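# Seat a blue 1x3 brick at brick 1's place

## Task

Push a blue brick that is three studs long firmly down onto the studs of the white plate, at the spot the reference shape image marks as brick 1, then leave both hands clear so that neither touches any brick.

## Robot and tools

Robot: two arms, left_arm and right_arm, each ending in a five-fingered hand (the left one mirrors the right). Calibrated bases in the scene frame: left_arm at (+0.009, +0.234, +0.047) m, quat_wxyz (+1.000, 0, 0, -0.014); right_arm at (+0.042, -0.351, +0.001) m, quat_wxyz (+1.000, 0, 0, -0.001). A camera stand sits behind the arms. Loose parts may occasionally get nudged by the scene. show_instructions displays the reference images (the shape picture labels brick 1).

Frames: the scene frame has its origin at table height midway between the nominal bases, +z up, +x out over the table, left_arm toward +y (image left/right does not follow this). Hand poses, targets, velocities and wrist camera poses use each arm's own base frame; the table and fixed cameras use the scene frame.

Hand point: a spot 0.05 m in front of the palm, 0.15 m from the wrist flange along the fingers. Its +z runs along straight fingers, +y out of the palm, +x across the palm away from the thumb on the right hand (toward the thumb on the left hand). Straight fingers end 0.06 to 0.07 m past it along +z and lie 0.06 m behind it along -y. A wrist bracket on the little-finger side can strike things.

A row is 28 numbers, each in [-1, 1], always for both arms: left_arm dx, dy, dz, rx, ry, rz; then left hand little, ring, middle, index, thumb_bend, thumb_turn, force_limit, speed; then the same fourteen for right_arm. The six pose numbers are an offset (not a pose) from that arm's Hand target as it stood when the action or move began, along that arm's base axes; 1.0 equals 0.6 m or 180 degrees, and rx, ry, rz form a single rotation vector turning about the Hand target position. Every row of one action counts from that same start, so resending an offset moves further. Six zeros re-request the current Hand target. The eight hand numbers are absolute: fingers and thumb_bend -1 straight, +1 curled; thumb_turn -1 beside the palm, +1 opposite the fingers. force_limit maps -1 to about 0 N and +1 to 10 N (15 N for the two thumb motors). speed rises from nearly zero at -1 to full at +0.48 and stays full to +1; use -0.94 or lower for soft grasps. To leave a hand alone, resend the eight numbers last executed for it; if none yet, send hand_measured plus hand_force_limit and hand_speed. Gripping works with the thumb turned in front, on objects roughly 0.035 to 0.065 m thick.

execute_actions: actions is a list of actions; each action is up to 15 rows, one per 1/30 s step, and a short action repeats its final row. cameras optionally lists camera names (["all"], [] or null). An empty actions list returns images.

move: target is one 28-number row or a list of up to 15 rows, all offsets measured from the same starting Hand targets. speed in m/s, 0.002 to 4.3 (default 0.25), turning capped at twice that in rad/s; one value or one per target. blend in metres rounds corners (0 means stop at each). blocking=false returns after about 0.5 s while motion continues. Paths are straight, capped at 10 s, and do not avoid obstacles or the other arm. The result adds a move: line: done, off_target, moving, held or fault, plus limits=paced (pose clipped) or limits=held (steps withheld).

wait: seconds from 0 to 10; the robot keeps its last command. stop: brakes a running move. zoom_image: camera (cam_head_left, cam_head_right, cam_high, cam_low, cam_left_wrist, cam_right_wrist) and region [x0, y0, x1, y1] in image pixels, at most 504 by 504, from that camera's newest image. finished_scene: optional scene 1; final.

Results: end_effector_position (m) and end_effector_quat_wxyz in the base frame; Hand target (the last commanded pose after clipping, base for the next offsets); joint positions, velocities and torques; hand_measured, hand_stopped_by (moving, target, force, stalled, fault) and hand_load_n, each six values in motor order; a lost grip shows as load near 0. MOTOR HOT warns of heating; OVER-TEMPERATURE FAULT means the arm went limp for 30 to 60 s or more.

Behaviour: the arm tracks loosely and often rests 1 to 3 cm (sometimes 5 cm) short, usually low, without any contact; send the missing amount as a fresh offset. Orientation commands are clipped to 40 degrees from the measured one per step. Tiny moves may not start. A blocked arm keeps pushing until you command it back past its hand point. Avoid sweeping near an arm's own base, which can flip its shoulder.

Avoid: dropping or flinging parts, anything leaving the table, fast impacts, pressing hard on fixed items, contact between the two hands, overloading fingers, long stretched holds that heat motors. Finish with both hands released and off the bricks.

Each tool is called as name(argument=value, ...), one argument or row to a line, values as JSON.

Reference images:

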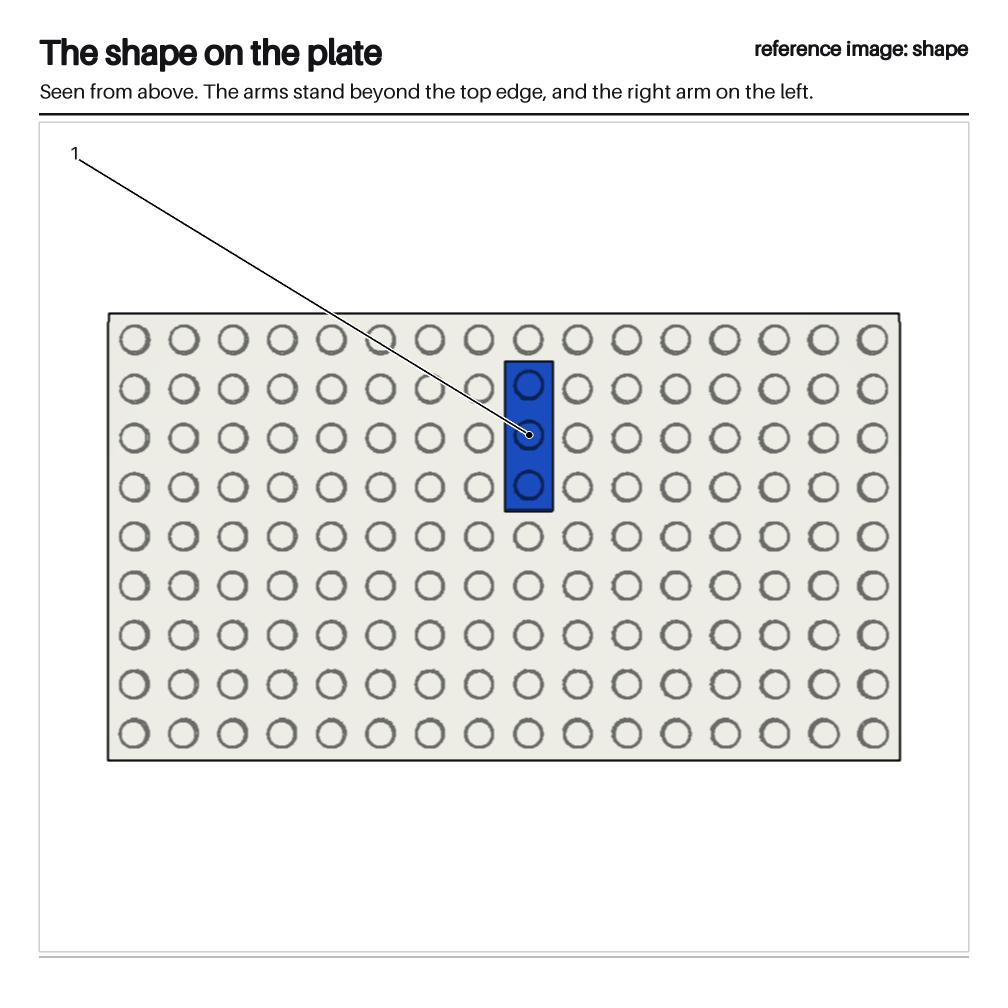

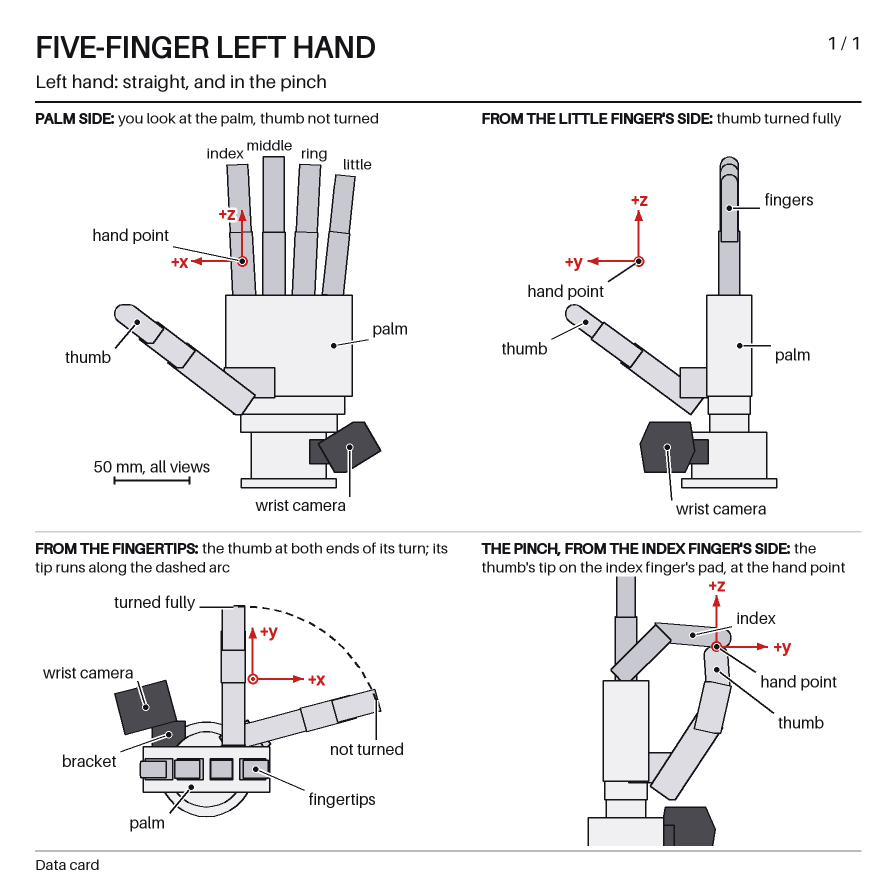

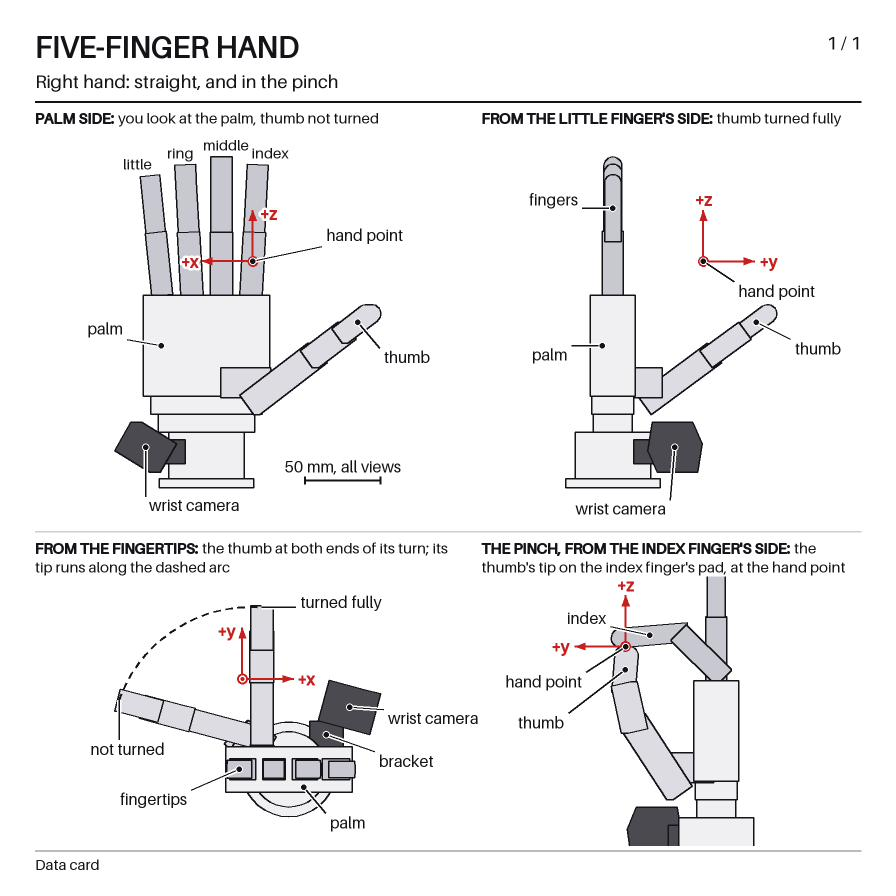

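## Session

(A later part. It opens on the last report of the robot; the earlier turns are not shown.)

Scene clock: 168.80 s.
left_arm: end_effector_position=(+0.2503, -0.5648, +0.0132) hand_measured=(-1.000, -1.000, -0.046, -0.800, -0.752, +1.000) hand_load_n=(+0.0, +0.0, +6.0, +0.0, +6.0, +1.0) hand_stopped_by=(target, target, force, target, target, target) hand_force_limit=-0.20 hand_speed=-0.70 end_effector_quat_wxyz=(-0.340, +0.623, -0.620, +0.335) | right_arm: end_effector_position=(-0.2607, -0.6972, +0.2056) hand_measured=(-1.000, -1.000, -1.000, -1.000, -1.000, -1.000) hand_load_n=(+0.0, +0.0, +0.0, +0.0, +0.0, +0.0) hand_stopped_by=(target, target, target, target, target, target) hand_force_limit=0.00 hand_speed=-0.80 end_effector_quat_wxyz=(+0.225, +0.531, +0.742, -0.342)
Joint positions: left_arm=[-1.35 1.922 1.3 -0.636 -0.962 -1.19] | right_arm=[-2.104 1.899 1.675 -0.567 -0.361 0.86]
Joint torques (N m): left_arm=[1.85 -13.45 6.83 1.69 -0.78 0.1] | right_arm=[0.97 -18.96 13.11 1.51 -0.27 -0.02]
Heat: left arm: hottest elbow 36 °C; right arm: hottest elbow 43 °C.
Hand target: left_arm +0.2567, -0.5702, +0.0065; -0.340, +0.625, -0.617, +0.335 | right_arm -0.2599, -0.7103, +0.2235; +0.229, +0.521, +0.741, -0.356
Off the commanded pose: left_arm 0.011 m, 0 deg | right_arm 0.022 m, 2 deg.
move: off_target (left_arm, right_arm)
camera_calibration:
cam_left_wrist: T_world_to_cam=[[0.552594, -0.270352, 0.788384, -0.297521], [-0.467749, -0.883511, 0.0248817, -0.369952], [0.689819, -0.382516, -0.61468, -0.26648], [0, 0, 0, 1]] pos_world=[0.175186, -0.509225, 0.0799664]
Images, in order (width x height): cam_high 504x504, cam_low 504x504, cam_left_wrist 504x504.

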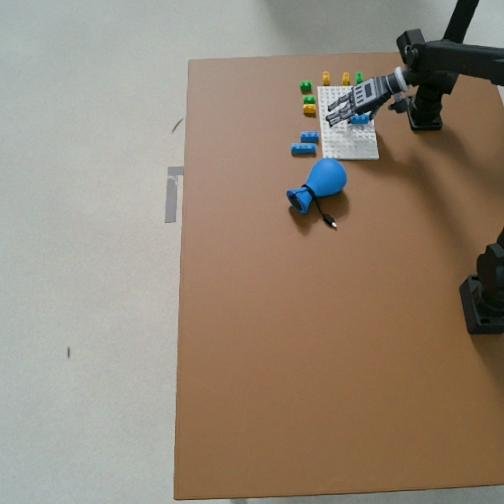

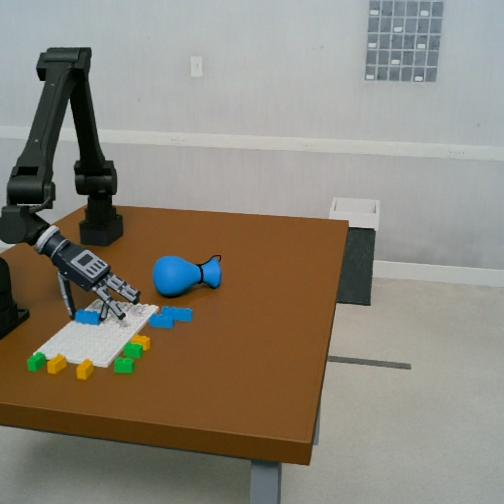

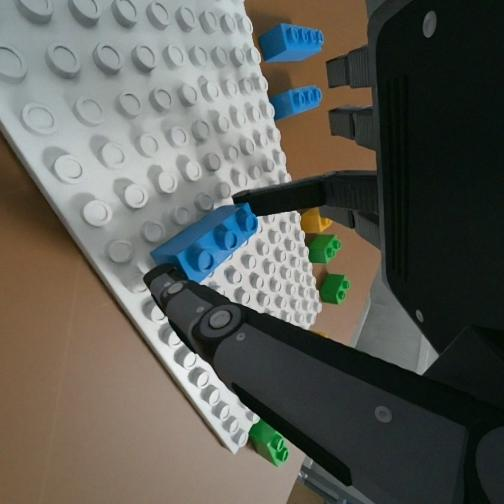

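move(
  target=[0,-0.005,-0.0175,0,0,0,-1,-1,0.2,-0.8,-0.75,1,-0.2,-0.7,0,0,0,0,0,0,-1,-1,-1,-1,-1,-1,0,-0.8],
  speed=0.1,
  cameras=["cam_high","cam_low","cam_left_wrist"],
)

zoom_image(
  camera="cam_left_wrist",
  region=[90, 170, 230, 310],
)

zoom_image(
  camera="cam_left_wrist",
  region=[170, 150, 310, 290],
)

zoom_image(
  camera="cam_low",
  region=[50, 270, 130, 350],
)

Scene clock: 173.23 s.
left_arm: end_effector_position=(+0.2507, -0.5670, +0.0084) hand_measured=(-1.000, -1.000, -0.046, -0.800, -0.752, +1.000) hand_load_n=(+0.0, +0.0, +5.0, +0.0, +7.0, +0.5) hand_stopped_by=(target, target, force, target, target, target) hand_force_limit=-0.20 hand_speed=-0.70 end_effector_quat_wxyz=(-0.339, +0.623, -0.619, +0.337) | right_arm: end_effector_position=(-0.2607, -0.6972, +0.2056) hand_measured=(-1.000, -1.000, -1.000, -1.000, -1.000, -1.000) hand_load_n=(+0.0, +0.0, +0.0, +0.0, +0.0, +0.0) hand_stopped_by=(target, target, target, target, target, target) hand_force_limit=0.00 hand_speed=-0.80 end_effector_quat_wxyz=(+0.225, +0.531, +0.742, -0.342)
Joint positions: left_arm=[-1.35 1.932 1.3 -0.621 -0.961 -1.19] | right_arm=[-2.104 1.899 1.675 -0.567 -0.361 0.86]
Joint torques (N m): left_arm=[2.73 -12.57 6.68 1.65 -0.83 0.08] | right_arm=[0.67 -18.9 13.14 1.58 -0.27 -0.01]
Heat: left arm: hottest elbow 36 °C; right arm: hottest elbow 43 °C.
Hand target: left_arm +0.2567, -0.5732, -0.0039; -0.340, +0.625, -0.617, +0.335 | right_arm -0.2599, -0.7103, +0.2235; +0.229, +0.521, +0.741, -0.356
Off the commanded pose: left_arm 0.015 m, 0 deg | right_arm 0.022 m, 2 deg.
move: off_target (left_arm, right_arm)
camera_calibration:
cam_left_wrist: T_world_to_cam=[[0.551917, -0.266264, 0.790247, -0.292085], [-0.46791, -0.883294, 0.0291786, -0.371492], [0.690252, -0.385869, -0.612093, -0.27266], [0, 0, 0, 1]] pos_world=[0.175586, -0.51112, 0.0747663]
Images, in order (width x height): cam_high 504x504, cam_low 504x504, cam_left_wrist 504x504.

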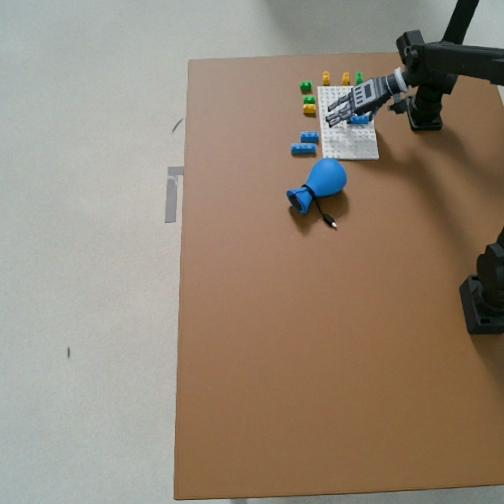

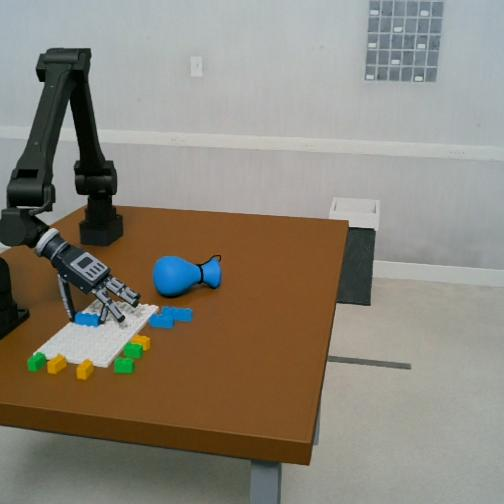

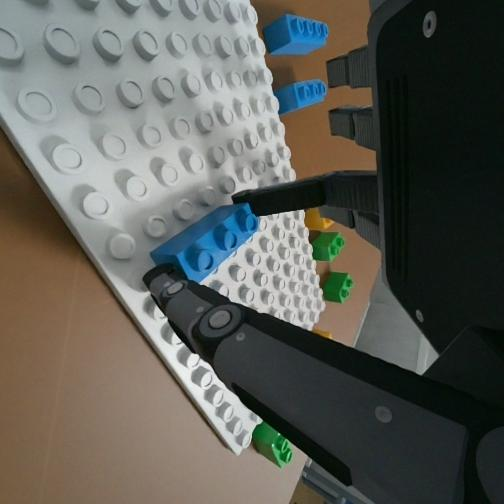

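Scaled by 3.600 from the camera's 504x504 image, which has a finer 720x720 frame.

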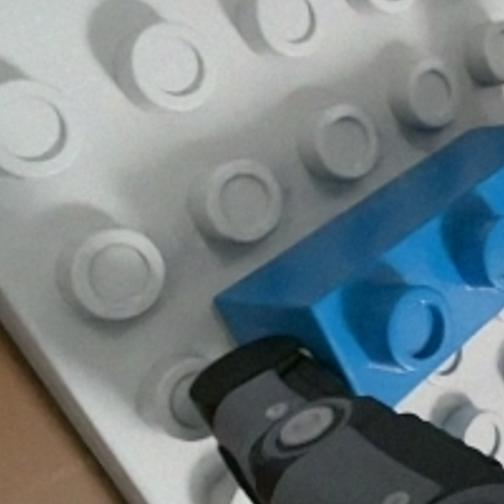

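Scaled by 3.600 from the camera's 504x504 image, which has a finer 720x720 frame.

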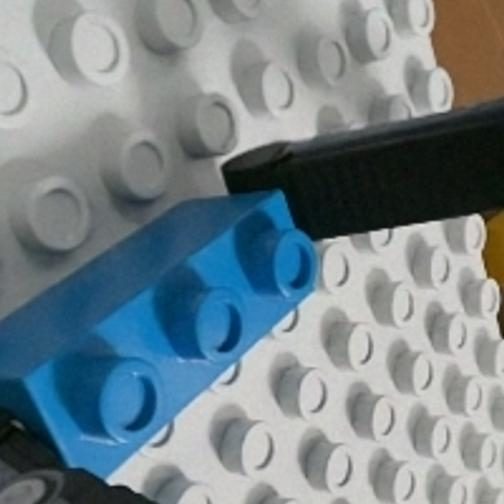

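Scaled by 6.300 from the camera's 504x504 image, which has a finer 720x720 frame.

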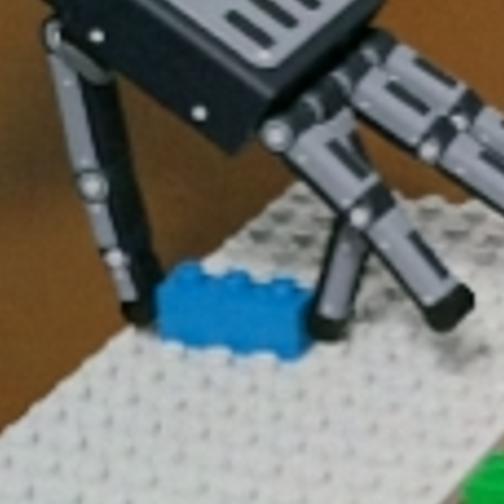

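move(
  target=[0,0,-0.0167,0,0,0,-1,-1,0.2,-0.8,-0.75,1,-0.2,-0.7,0,0,0,0,0,0,-1,-1,-1,-1,-1,-1,0,-0.8],
  speed=0.1,
  cameras=["cam_high","cam_low","cam_left_wrist"],
)

zoom_image(
  camera="cam_left_wrist",
  region=[90, 170, 230, 310],
)

zoom_image(
  camera="cam_left_wrist",
  region=[170, 150, 310, 290],
)

zoom_image(
  camera="cam_low",
  region=[60, 280, 120, 340],
)

Scene clock: 177.43 s.
left_arm: end_effector_position=(+0.2509, -0.5678, +0.0078) hand_measured=(-1.000, -1.000, -0.046, -0.800, -0.752, +1.000) hand_load_n=(+0.0, -0.5, +4.0, -0.5, +7.5, -1.0) hand_stopped_by=(target, target, force, target, target, target) hand_force_limit=-0.20 hand_speed=-0.70 end_effector_quat_wxyz=(-0.339, +0.622, -0.620, +0.337) | right_arm: end_effector_position=(-0.2607, -0.6972, +0.2056) hand_measured=(-1.000, -1.000, -1.000, -1.000, -1.000, -1.000) hand_load_n=(+0.0, +0.0, +0.0, +0.0, -0.5, +0.0) hand_stopped_by=(target, target, target, target, target, target) hand_force_limit=0.00 hand_speed=-0.80 end_effector_quat_wxyz=(+0.225, +0.531, +0.742, -0.342)
Joint positions: left_arm=[-1.35 1.934 1.3 -0.615 -0.962 -1.184] | right_arm=[-2.104 1.899 1.675 -0.567 -0.361 0.86]
Joint torques (N m): left_arm=[2.49 -11.63 6.2 2.28 -0.81 0.04] | right_arm=[0.67 -19.02 13.12 1.5 -0.28 -0.02]
Heat: left arm: hottest elbow 36 °C; right arm: hottest elbow 43 °C.
Hand target: left_arm +0.2567, -0.5733, -0.0140; -0.340, +0.625, -0.617, +0.335 | right_arm -0.2599, -0.7103, +0.2235; +0.229, +0.521, +0.741, -0.356
Off the commanded pose: left_arm 0.023 m, 1 deg | right_arm 0.022 m, 2 deg.
move: off_target (left_arm, right_arm)
camera_calibration:
cam_left_wrist: T_world_to_cam=[[0.550224, -0.268109, 0.790804, -0.292624], [-0.470396, -0.882003, 0.0282633, -0.3707], [0.689914, -0.387542, -0.611416, -0.274312], [0, 0, 0, 1]] pos_world=[0.175885, -0.511721, 0.0741666]
Images, in order (width x height): cam_high 504x504, cam_low 504x504, cam_left_wrist 504x504.

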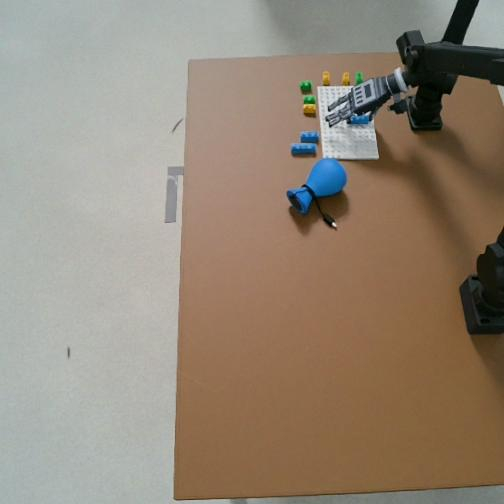

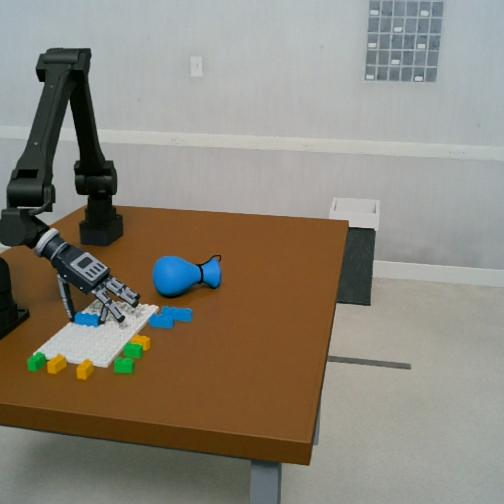

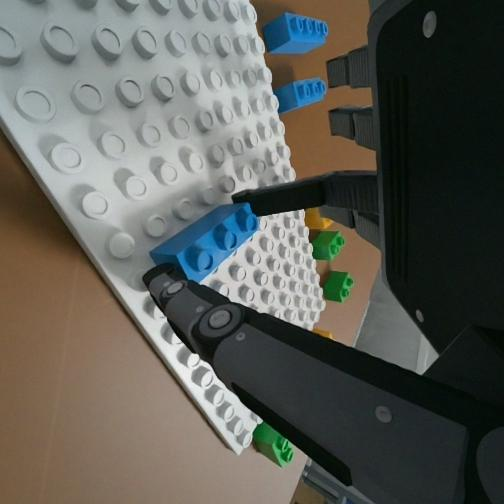

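Scaled by 3.600 from the camera's 504x504 image, which has a finer 720x720 frame.

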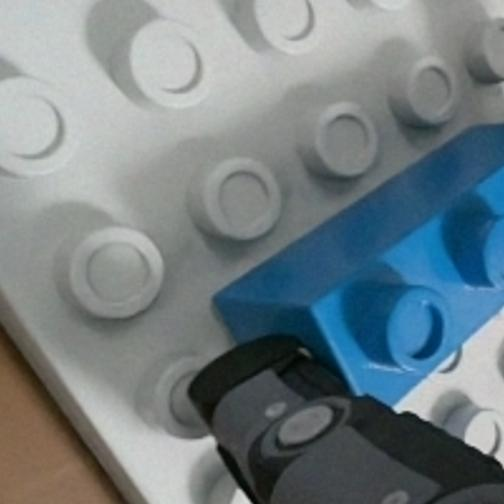

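Scaled by 3.600 from the camera's 504x504 image, which has a finer 720x720 frame.

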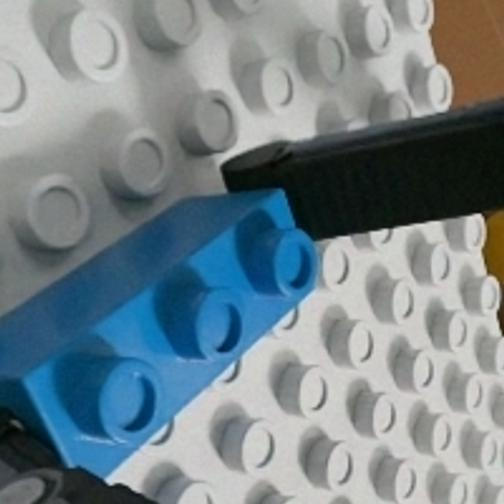

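Scaled by 8.400 from the camera's 504x504 image, which has a finer 720x720 frame.

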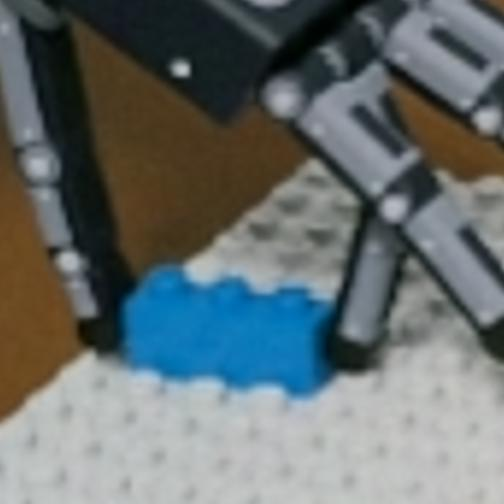

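move(
  target=[-0.0083,0,0.03,0,0,0,-1,-1,-0.6,-0.8,-0.75,1,-0.2,-0.75,0,0,0,0,0,0,-1,-1,-1,-1,-1,-1,0,-0.8],
  speed=0.05,
  cameras=["cam_left_wrist"],
)

Scene clock: 182.07 s.
left_arm: end_effector_position=(+0.2489, -0.5680, +0.0071) hand_measured=(-1.000, -1.000, -0.600, -0.800, -0.750, +1.000) hand_load_n=(+0.0, +0.0, +0.0, +0.0, +0.0, +0.0) hand_stopped_by=(target, target, target, target, target, target) hand_force_limit=-0.20 hand_speed=-0.75 end_effector_quat_wxyz=(-0.338, +0.622, -0.621, +0.337) | right_arm: end_effector_position=(-0.2607, -0.6972, +0.2056) hand_measured=(-1.000, -1.000, -1.000, -1.000, -1.000, -1.000) hand_load_n=(+0.0, -0.5, +0.0, +0.0, +0.0, +0.0) hand_stopped_by=(target, target, target, target, target, target) hand_force_limit=0.00 hand_speed=-0.80 end_effector_quat_wxyz=(+0.225, +0.531, +0.742, -0.342)
Joint positions: left_arm=[-1.353 1.935 1.3 -0.618 -0.961 -1.188] | right_arm=[-2.104 1.899 1.675 -0.567 -0.361 0.86]
Joint torques (N m): left_arm=[1.55 -13.74 7.02 0.34 -0.96 -0.04] | right_arm=[0.97 -19.02 13.03 1.59 -0.27 0]
Heat: left arm: hottest elbow 37 °C; right arm: hottest elbow 43 °C.
Hand target: left_arm +0.2517, -0.5733, +0.0039; -0.340, +0.625, -0.617, +0.335 | right_arm -0.2599, -0.7103, +0.2235; +0.229, +0.521, +0.741, -0.356
Off the commanded pose: left_arm 0.007 m, 1 deg | right_arm 0.022 m, 2 deg.
move: off_target (right_arm)
camera_calibration:
cam_left_wrist: T_world_to_cam=[[0.551347, -0.269742, 0.789465, -0.292199], [-0.471705, -0.881302, 0.0283088, -0.371038], [0.688121, -0.388003, -0.613142, -0.273213], [0, 0, 0, 1]] pos_world=[0.174087, -0.511822, 0.0736662]
Images, in order (width x height): cam_left_wrist 504x504.

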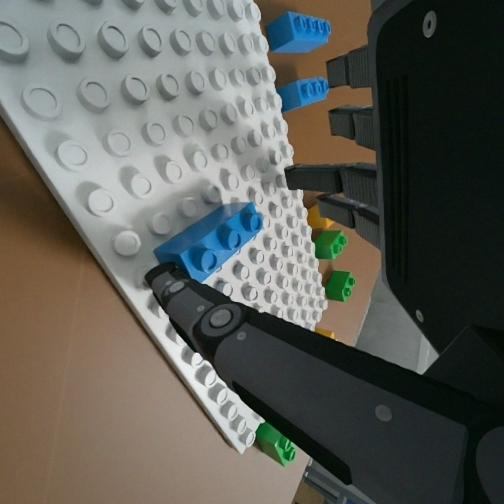

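move(
  target=[
    [-0.005,0,0.05,0,0,0,-1,-1,-0.6,-0.8,-0.75,1,-0.2,-0.5,0,0,0,0,0,0,-1,-1,-1,-1,-1,-1,0,-0.8],
    [-0.02,-0.005,0.16,0,0,0,-1,-1,-0.6,-0.8,-0.75,1,-0.2,-0.5,0,0,0,0,0,0,-1,-1,-1,-1,-1,-1,0,-0.8],
  ],
  speed=0.15,
  blend=0.02,
  cameras=["all"],
)

zoom_image(
  camera="cam_low",
  region=[60, 270, 140, 350],
)

zoom_image(
  camera="cam_high",
  region=[315, 75, 395, 155],
)

zoom_image(
  camera="cam_left_wrist",
  region=[90, 150, 270, 330],
)

Scene clock: 187.83 s.
left_arm: end_effector_position=(+0.2455, -0.5598, +0.0862) hand_measured=(-1.000, -1.000, -0.600, -0.800, -0.750, +1.000) hand_load_n=(+0.0, +0.0, +0.0, +0.0, +0.0, +0.0) hand_stopped_by=(target, target, target, target, target, target) hand_force_limit=-0.20 hand_speed=-0.50 end_effector_quat_wxyz=(-0.349, +0.622, -0.622, +0.322) | right_arm: end_effector_position=(-0.2607, -0.6972, +0.2056) hand_measured=(-1.000, -1.000, -1.000, -1.000, -1.000, -1.000) hand_load_n=(+0.0, +0.0, +0.0, +0.0, +0.0, +0.0) hand_stopped_by=(target, target, target, target, target, target) hand_force_limit=0.00 hand_speed=-0.80 end_effector_quat_wxyz=(+0.225, +0.531, +0.742, -0.342)
Joint positions: left_arm=[-1.357 1.832 1.39 -0.874 -0.967 -1.223] | right_arm=[-2.104 1.899 1.675 -0.567 -0.361 0.86]
Joint torques (N m): left_arm=[-0.26 -14.45 8.83 0.35 -0.94 -0.05] | right_arm=[0.56 -19.02 13.09 1.57 -0.27 -0.02]
Heat: left arm: hottest elbow 37 °C; right arm: hottest elbow 43 °C.
Hand target: left_arm +0.2396, -0.5764, +0.1002; -0.340, +0.625, -0.617, +0.336 | right_arm -0.2599, -0.7103, +0.2235; +0.229, +0.521, +0.741, -0.356
Off the commanded pose: left_arm 0.022 m, 2 deg | right_arm 0.022 m, 2 deg.
move: off_target (left_arm, right_arm); blend cut to 0.0151 m at target 1
camera_calibration:
cam_left_wrist: T_world_to_cam=[[0.56115, -0.285821, 0.776799, -0.360835], [-0.456822, -0.889554, 0.00269385, -0.373806], [0.690235, -0.35637, -0.629743, -0.200616], [0, 0, 0, 1]] pos_world=[0.170192, -0.507149, 0.154966]
cam_right_wrist: T_world_to_cam=[[0.801664, 0.345316, -0.487946, 0.553582], [0.539944, -0.0680325, 0.838947, -0.0804527], [0.256505, -0.936017, -0.24099, -0.423362], [0, 0, 0, 1]] pos_world=[-0.291752, -0.592908, 0.235587]

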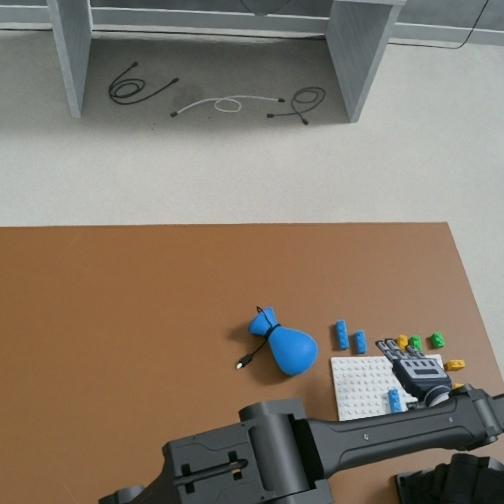

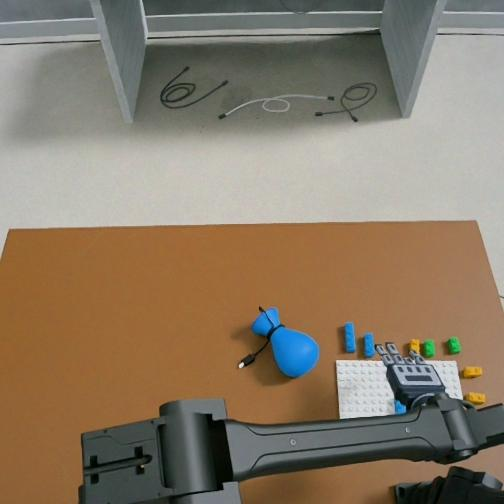

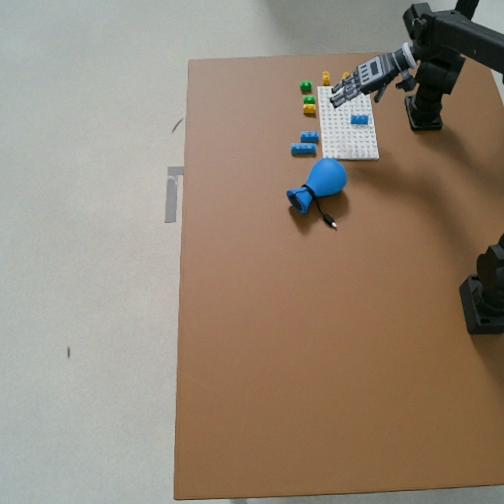

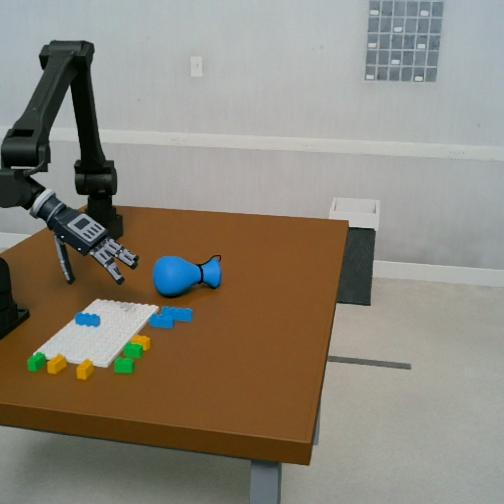

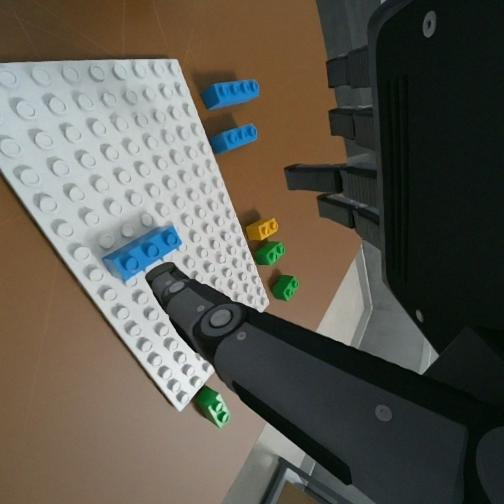

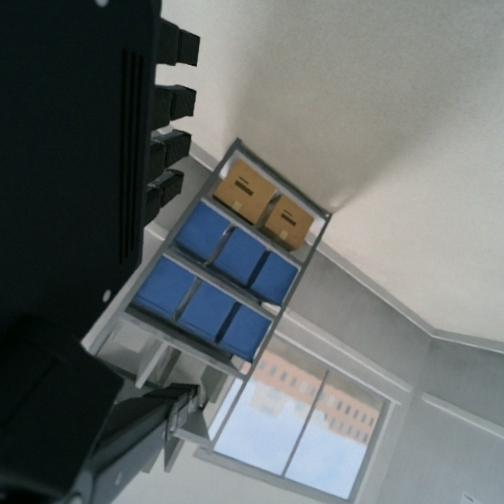

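Scaled by 6.300 from the camera's 504x504 image, which has a finer 720x720 frame.

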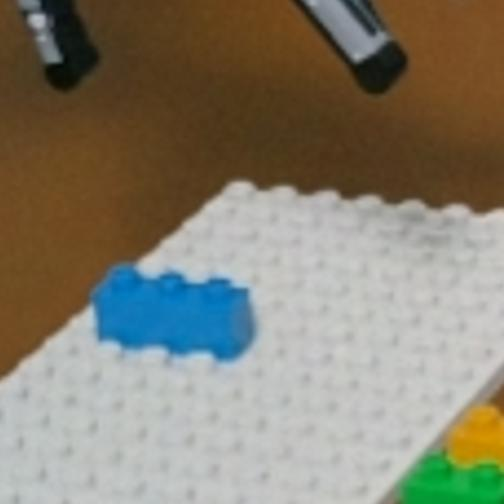

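Scaled by 6.300 from the camera's 504x504 image, which has a finer 720x720 frame.

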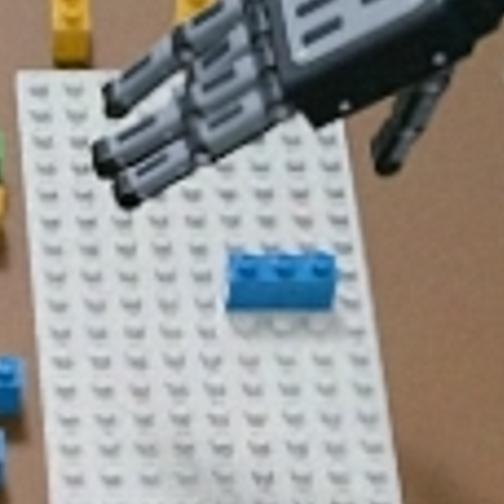

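Scaled by 2.800 from the camera's 504x504 image, which has a finer 720x720 frame.

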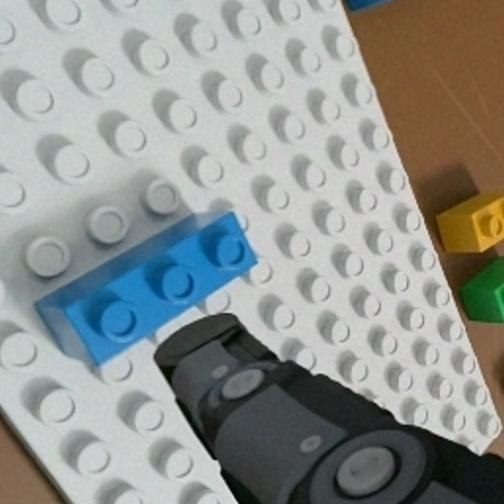

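zoom_image(
  camera="cam_head_left",
  region=[325, 345, 465, 435],
)

zoom_image(
  camera="cam_high",
  region=[300, 80, 400, 180],
)

zoom_image(
  camera="cam_low",
  region=[60, 290, 120, 350],
)

Scaled by 3.600 from the camera's 504x504 image, which has a finer 720x720 frame.

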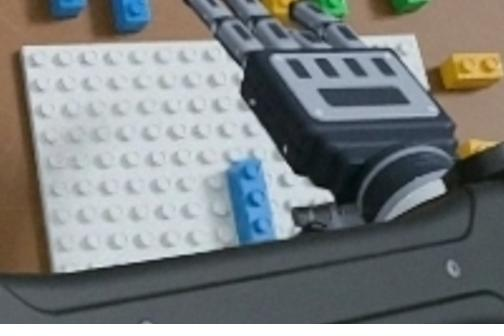

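Scaled by 5.040 from the camera's 504x504 image, which has a finer 720x720 frame.

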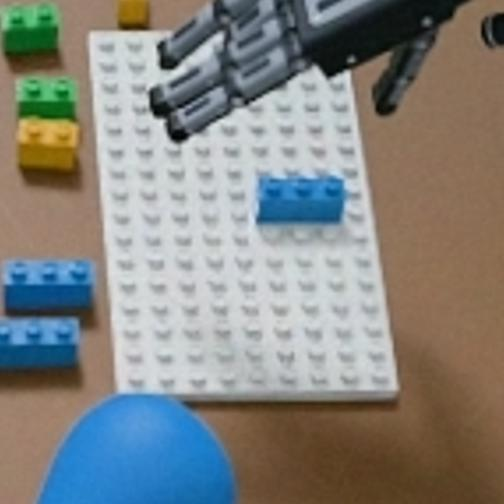

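Scaled by 8.400 from the camera's 504x504 image, which has a finer 720x720 frame.

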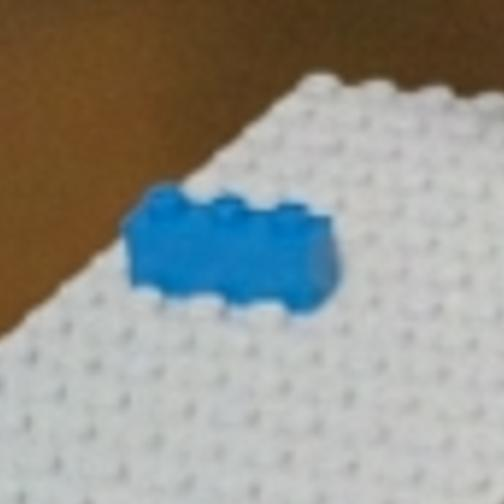

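zoom_image(
  camera="cam_head_left",
  region=[325, 380, 405, 425],
)

zoom_image(
  camera="cam_high",
  region=[315, 90, 385, 160],
)

zoom_image(
  camera="cam_left_wrist",
  region=[0, 40, 200, 240],
)

Scaled by 6.300 from the camera's 504x504 image, which has a finer 720x720 frame.

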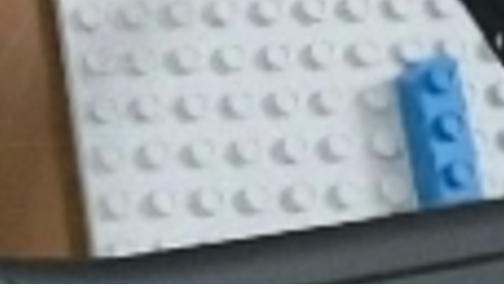

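Scaled by 7.200 from the camera's 504x504 image, which has a finer 720x720 frame.

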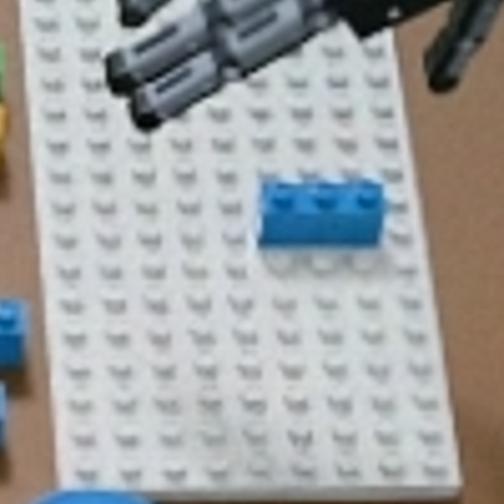

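Scaled by 2.520 from the camera's 504x504 image, which has a finer 720x720 frame.

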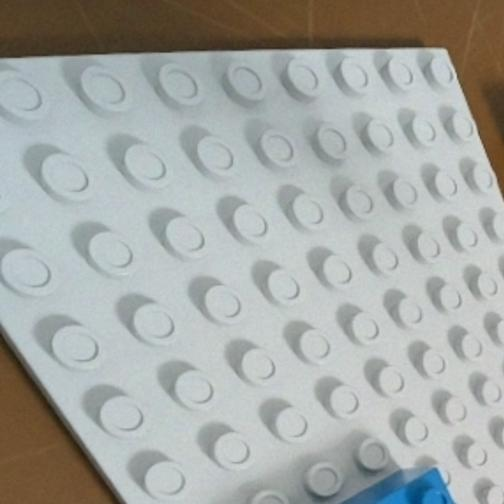

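move(
  target=[
    [0,0,0.01,0,0,0,1,1,1,1,-1,-1,0,-0.2,0,0,0,0,0,0,-1,-1,-1,-1,-1,-1,0,-0.8],
    [-0.0018,0.0035,-0.1467,0,0,0,1,1,1,1,-1,-1,0,-0.2,0,0,0,0,0,0,-1,-1,-1,-1,-1,-1,0,-0.8],
  ],
  speed=0.12,
  cameras=["all"],
)

zoom_image(
  camera="cam_low",
  region=[40, 230, 160, 350],
)

zoom_image(
  camera="cam_high",
  region=[315, 65, 415, 165],
)

zoom_image(
  camera="cam_left_wrist",
  region=[90, 100, 390, 400],
)

Scene clock: 195.47 s.
left_arm: end_effector_position=(+0.2467, -0.5671, +0.0207) hand_measured=(+1.000, +1.000, +1.000, +1.000, -1.000, -1.000) hand_load_n=(+0.0, +0.0, +0.0, +0.0, +0.0, +0.0) hand_stopped_by=(target, target, target, target, target, target) hand_force_limit=0.00 hand_speed=-0.20 end_effector_quat_wxyz=(-0.343, +0.627, -0.616, +0.330) | right_arm: end_effector_position=(-0.2607, -0.6972, +0.2056) hand_measured=(-1.000, -1.000, -1.000, -1.000, -1.000, -1.000) hand_load_n=(+0.0, +0.0, +0.0, +0.0, +0.0, +0.0) hand_stopped_by=(target, target, target, target, target, target) hand_force_limit=0.00 hand_speed=-0.80 end_effector_quat_wxyz=(+0.225, +0.531, +0.742, -0.342)
Joint positions: left_arm=[-1.358 1.923 1.329 -0.701 -0.968 -1.229] | right_arm=[-2.104 1.899 1.675 -0.567 -0.361 0.86]
Joint torques (N m): left_arm=[0.5 -13.27 5.65 1.59 -0.91 -0.05] | right_arm=[0.85 -18.9 13.09 1.55 -0.27 -0.02]
Heat: left arm: hottest elbow 38 °C; right arm: hottest elbow 43 °C.
Hand target: left_arm +0.2386, -0.5741, +0.0120; -0.340, +0.625, -0.618, +0.335 | right_arm -0.2599, -0.7103, +0.2235; +0.229, +0.521, +0.741, -0.356
Off the commanded pose: left_arm 0.014 m, 1 deg | right_arm 0.022 m, 2 deg.
move: off_target (left_arm, right_arm)
camera_calibration:
cam_left_wrist: T_world_to_cam=[[0.558135, -0.264972, 0.786304, -0.300356], [-0.454488, -0.890468, 0.0225318, -0.381008], [0.694208, -0.369942, -0.617428, -0.254264], [0, 0, 0, 1]] pos_world=[0.170987, -0.512924, 0.0877662]
cam_right_wrist: T_world_to_cam=[[0.801664, 0.345316, -0.487946, 0.553582], [0.539944, -0.0680325, 0.838947, -0.0804527], [0.256505, -0.936017, -0.24099, -0.423362], [0, 0, 0, 1]] pos_world=[-0.291752, -0.592908, 0.235587]

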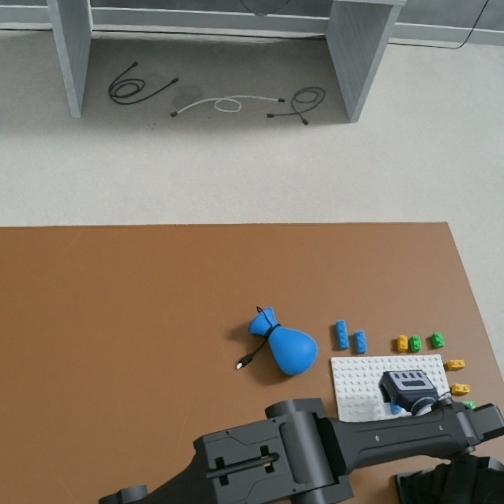

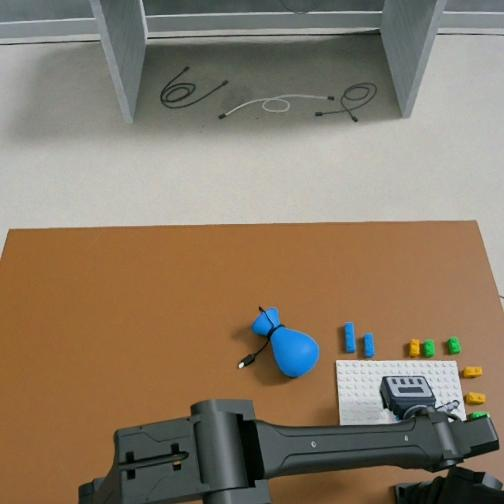

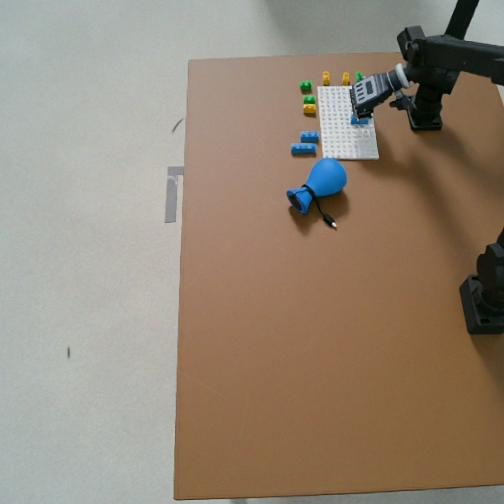

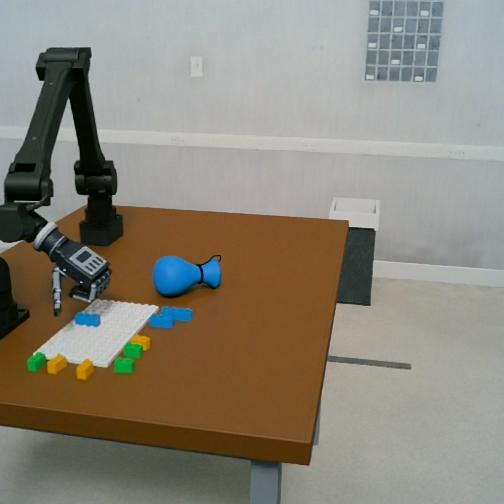

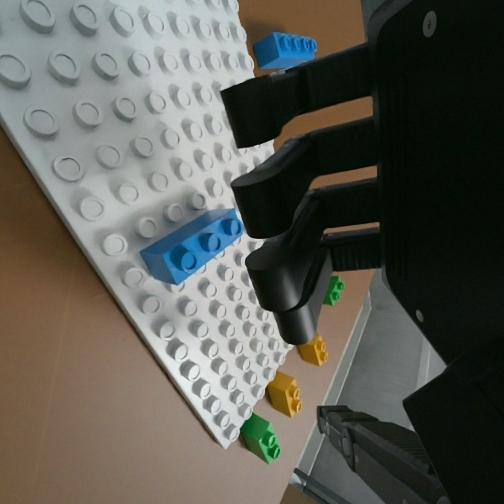

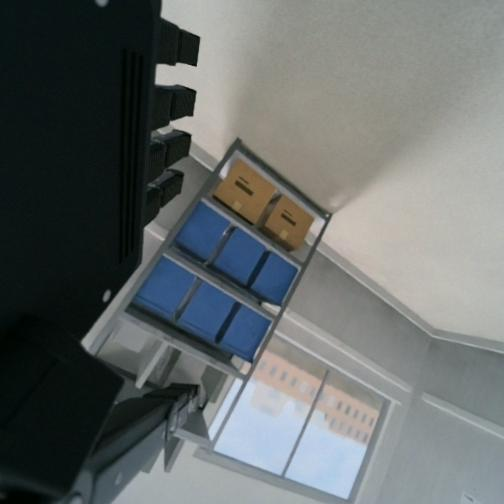

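Scaled by 4.200 from the camera's 504x504 image, which has a finer 720x720 frame.

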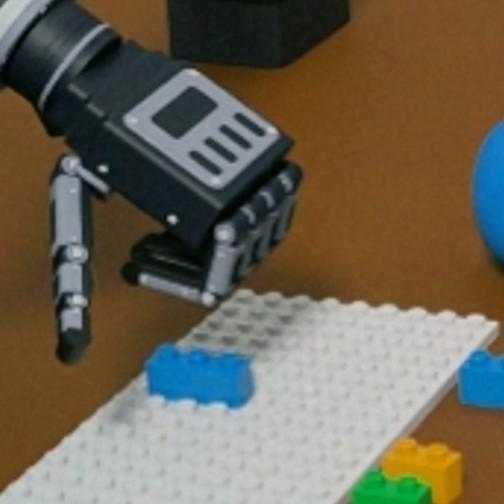

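Scaled by 5.040 from the camera's 504x504 image, which has a finer 720x720 frame.

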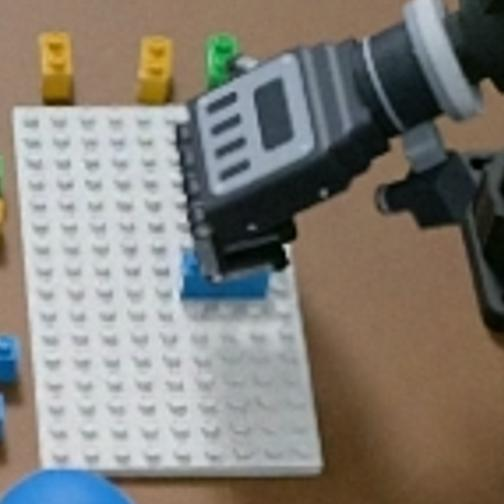

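Scaled by 1.680 from the camera's 504x504 image, which has a finer 720x720 frame.

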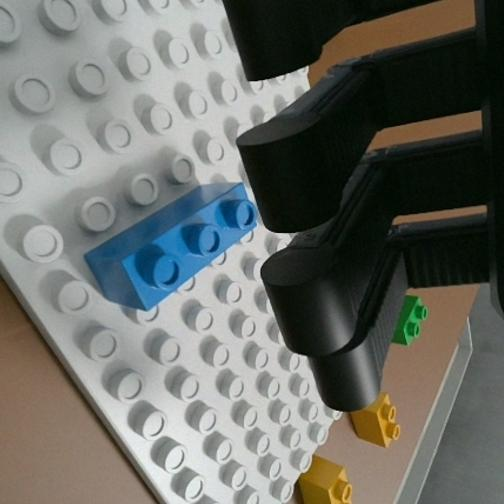

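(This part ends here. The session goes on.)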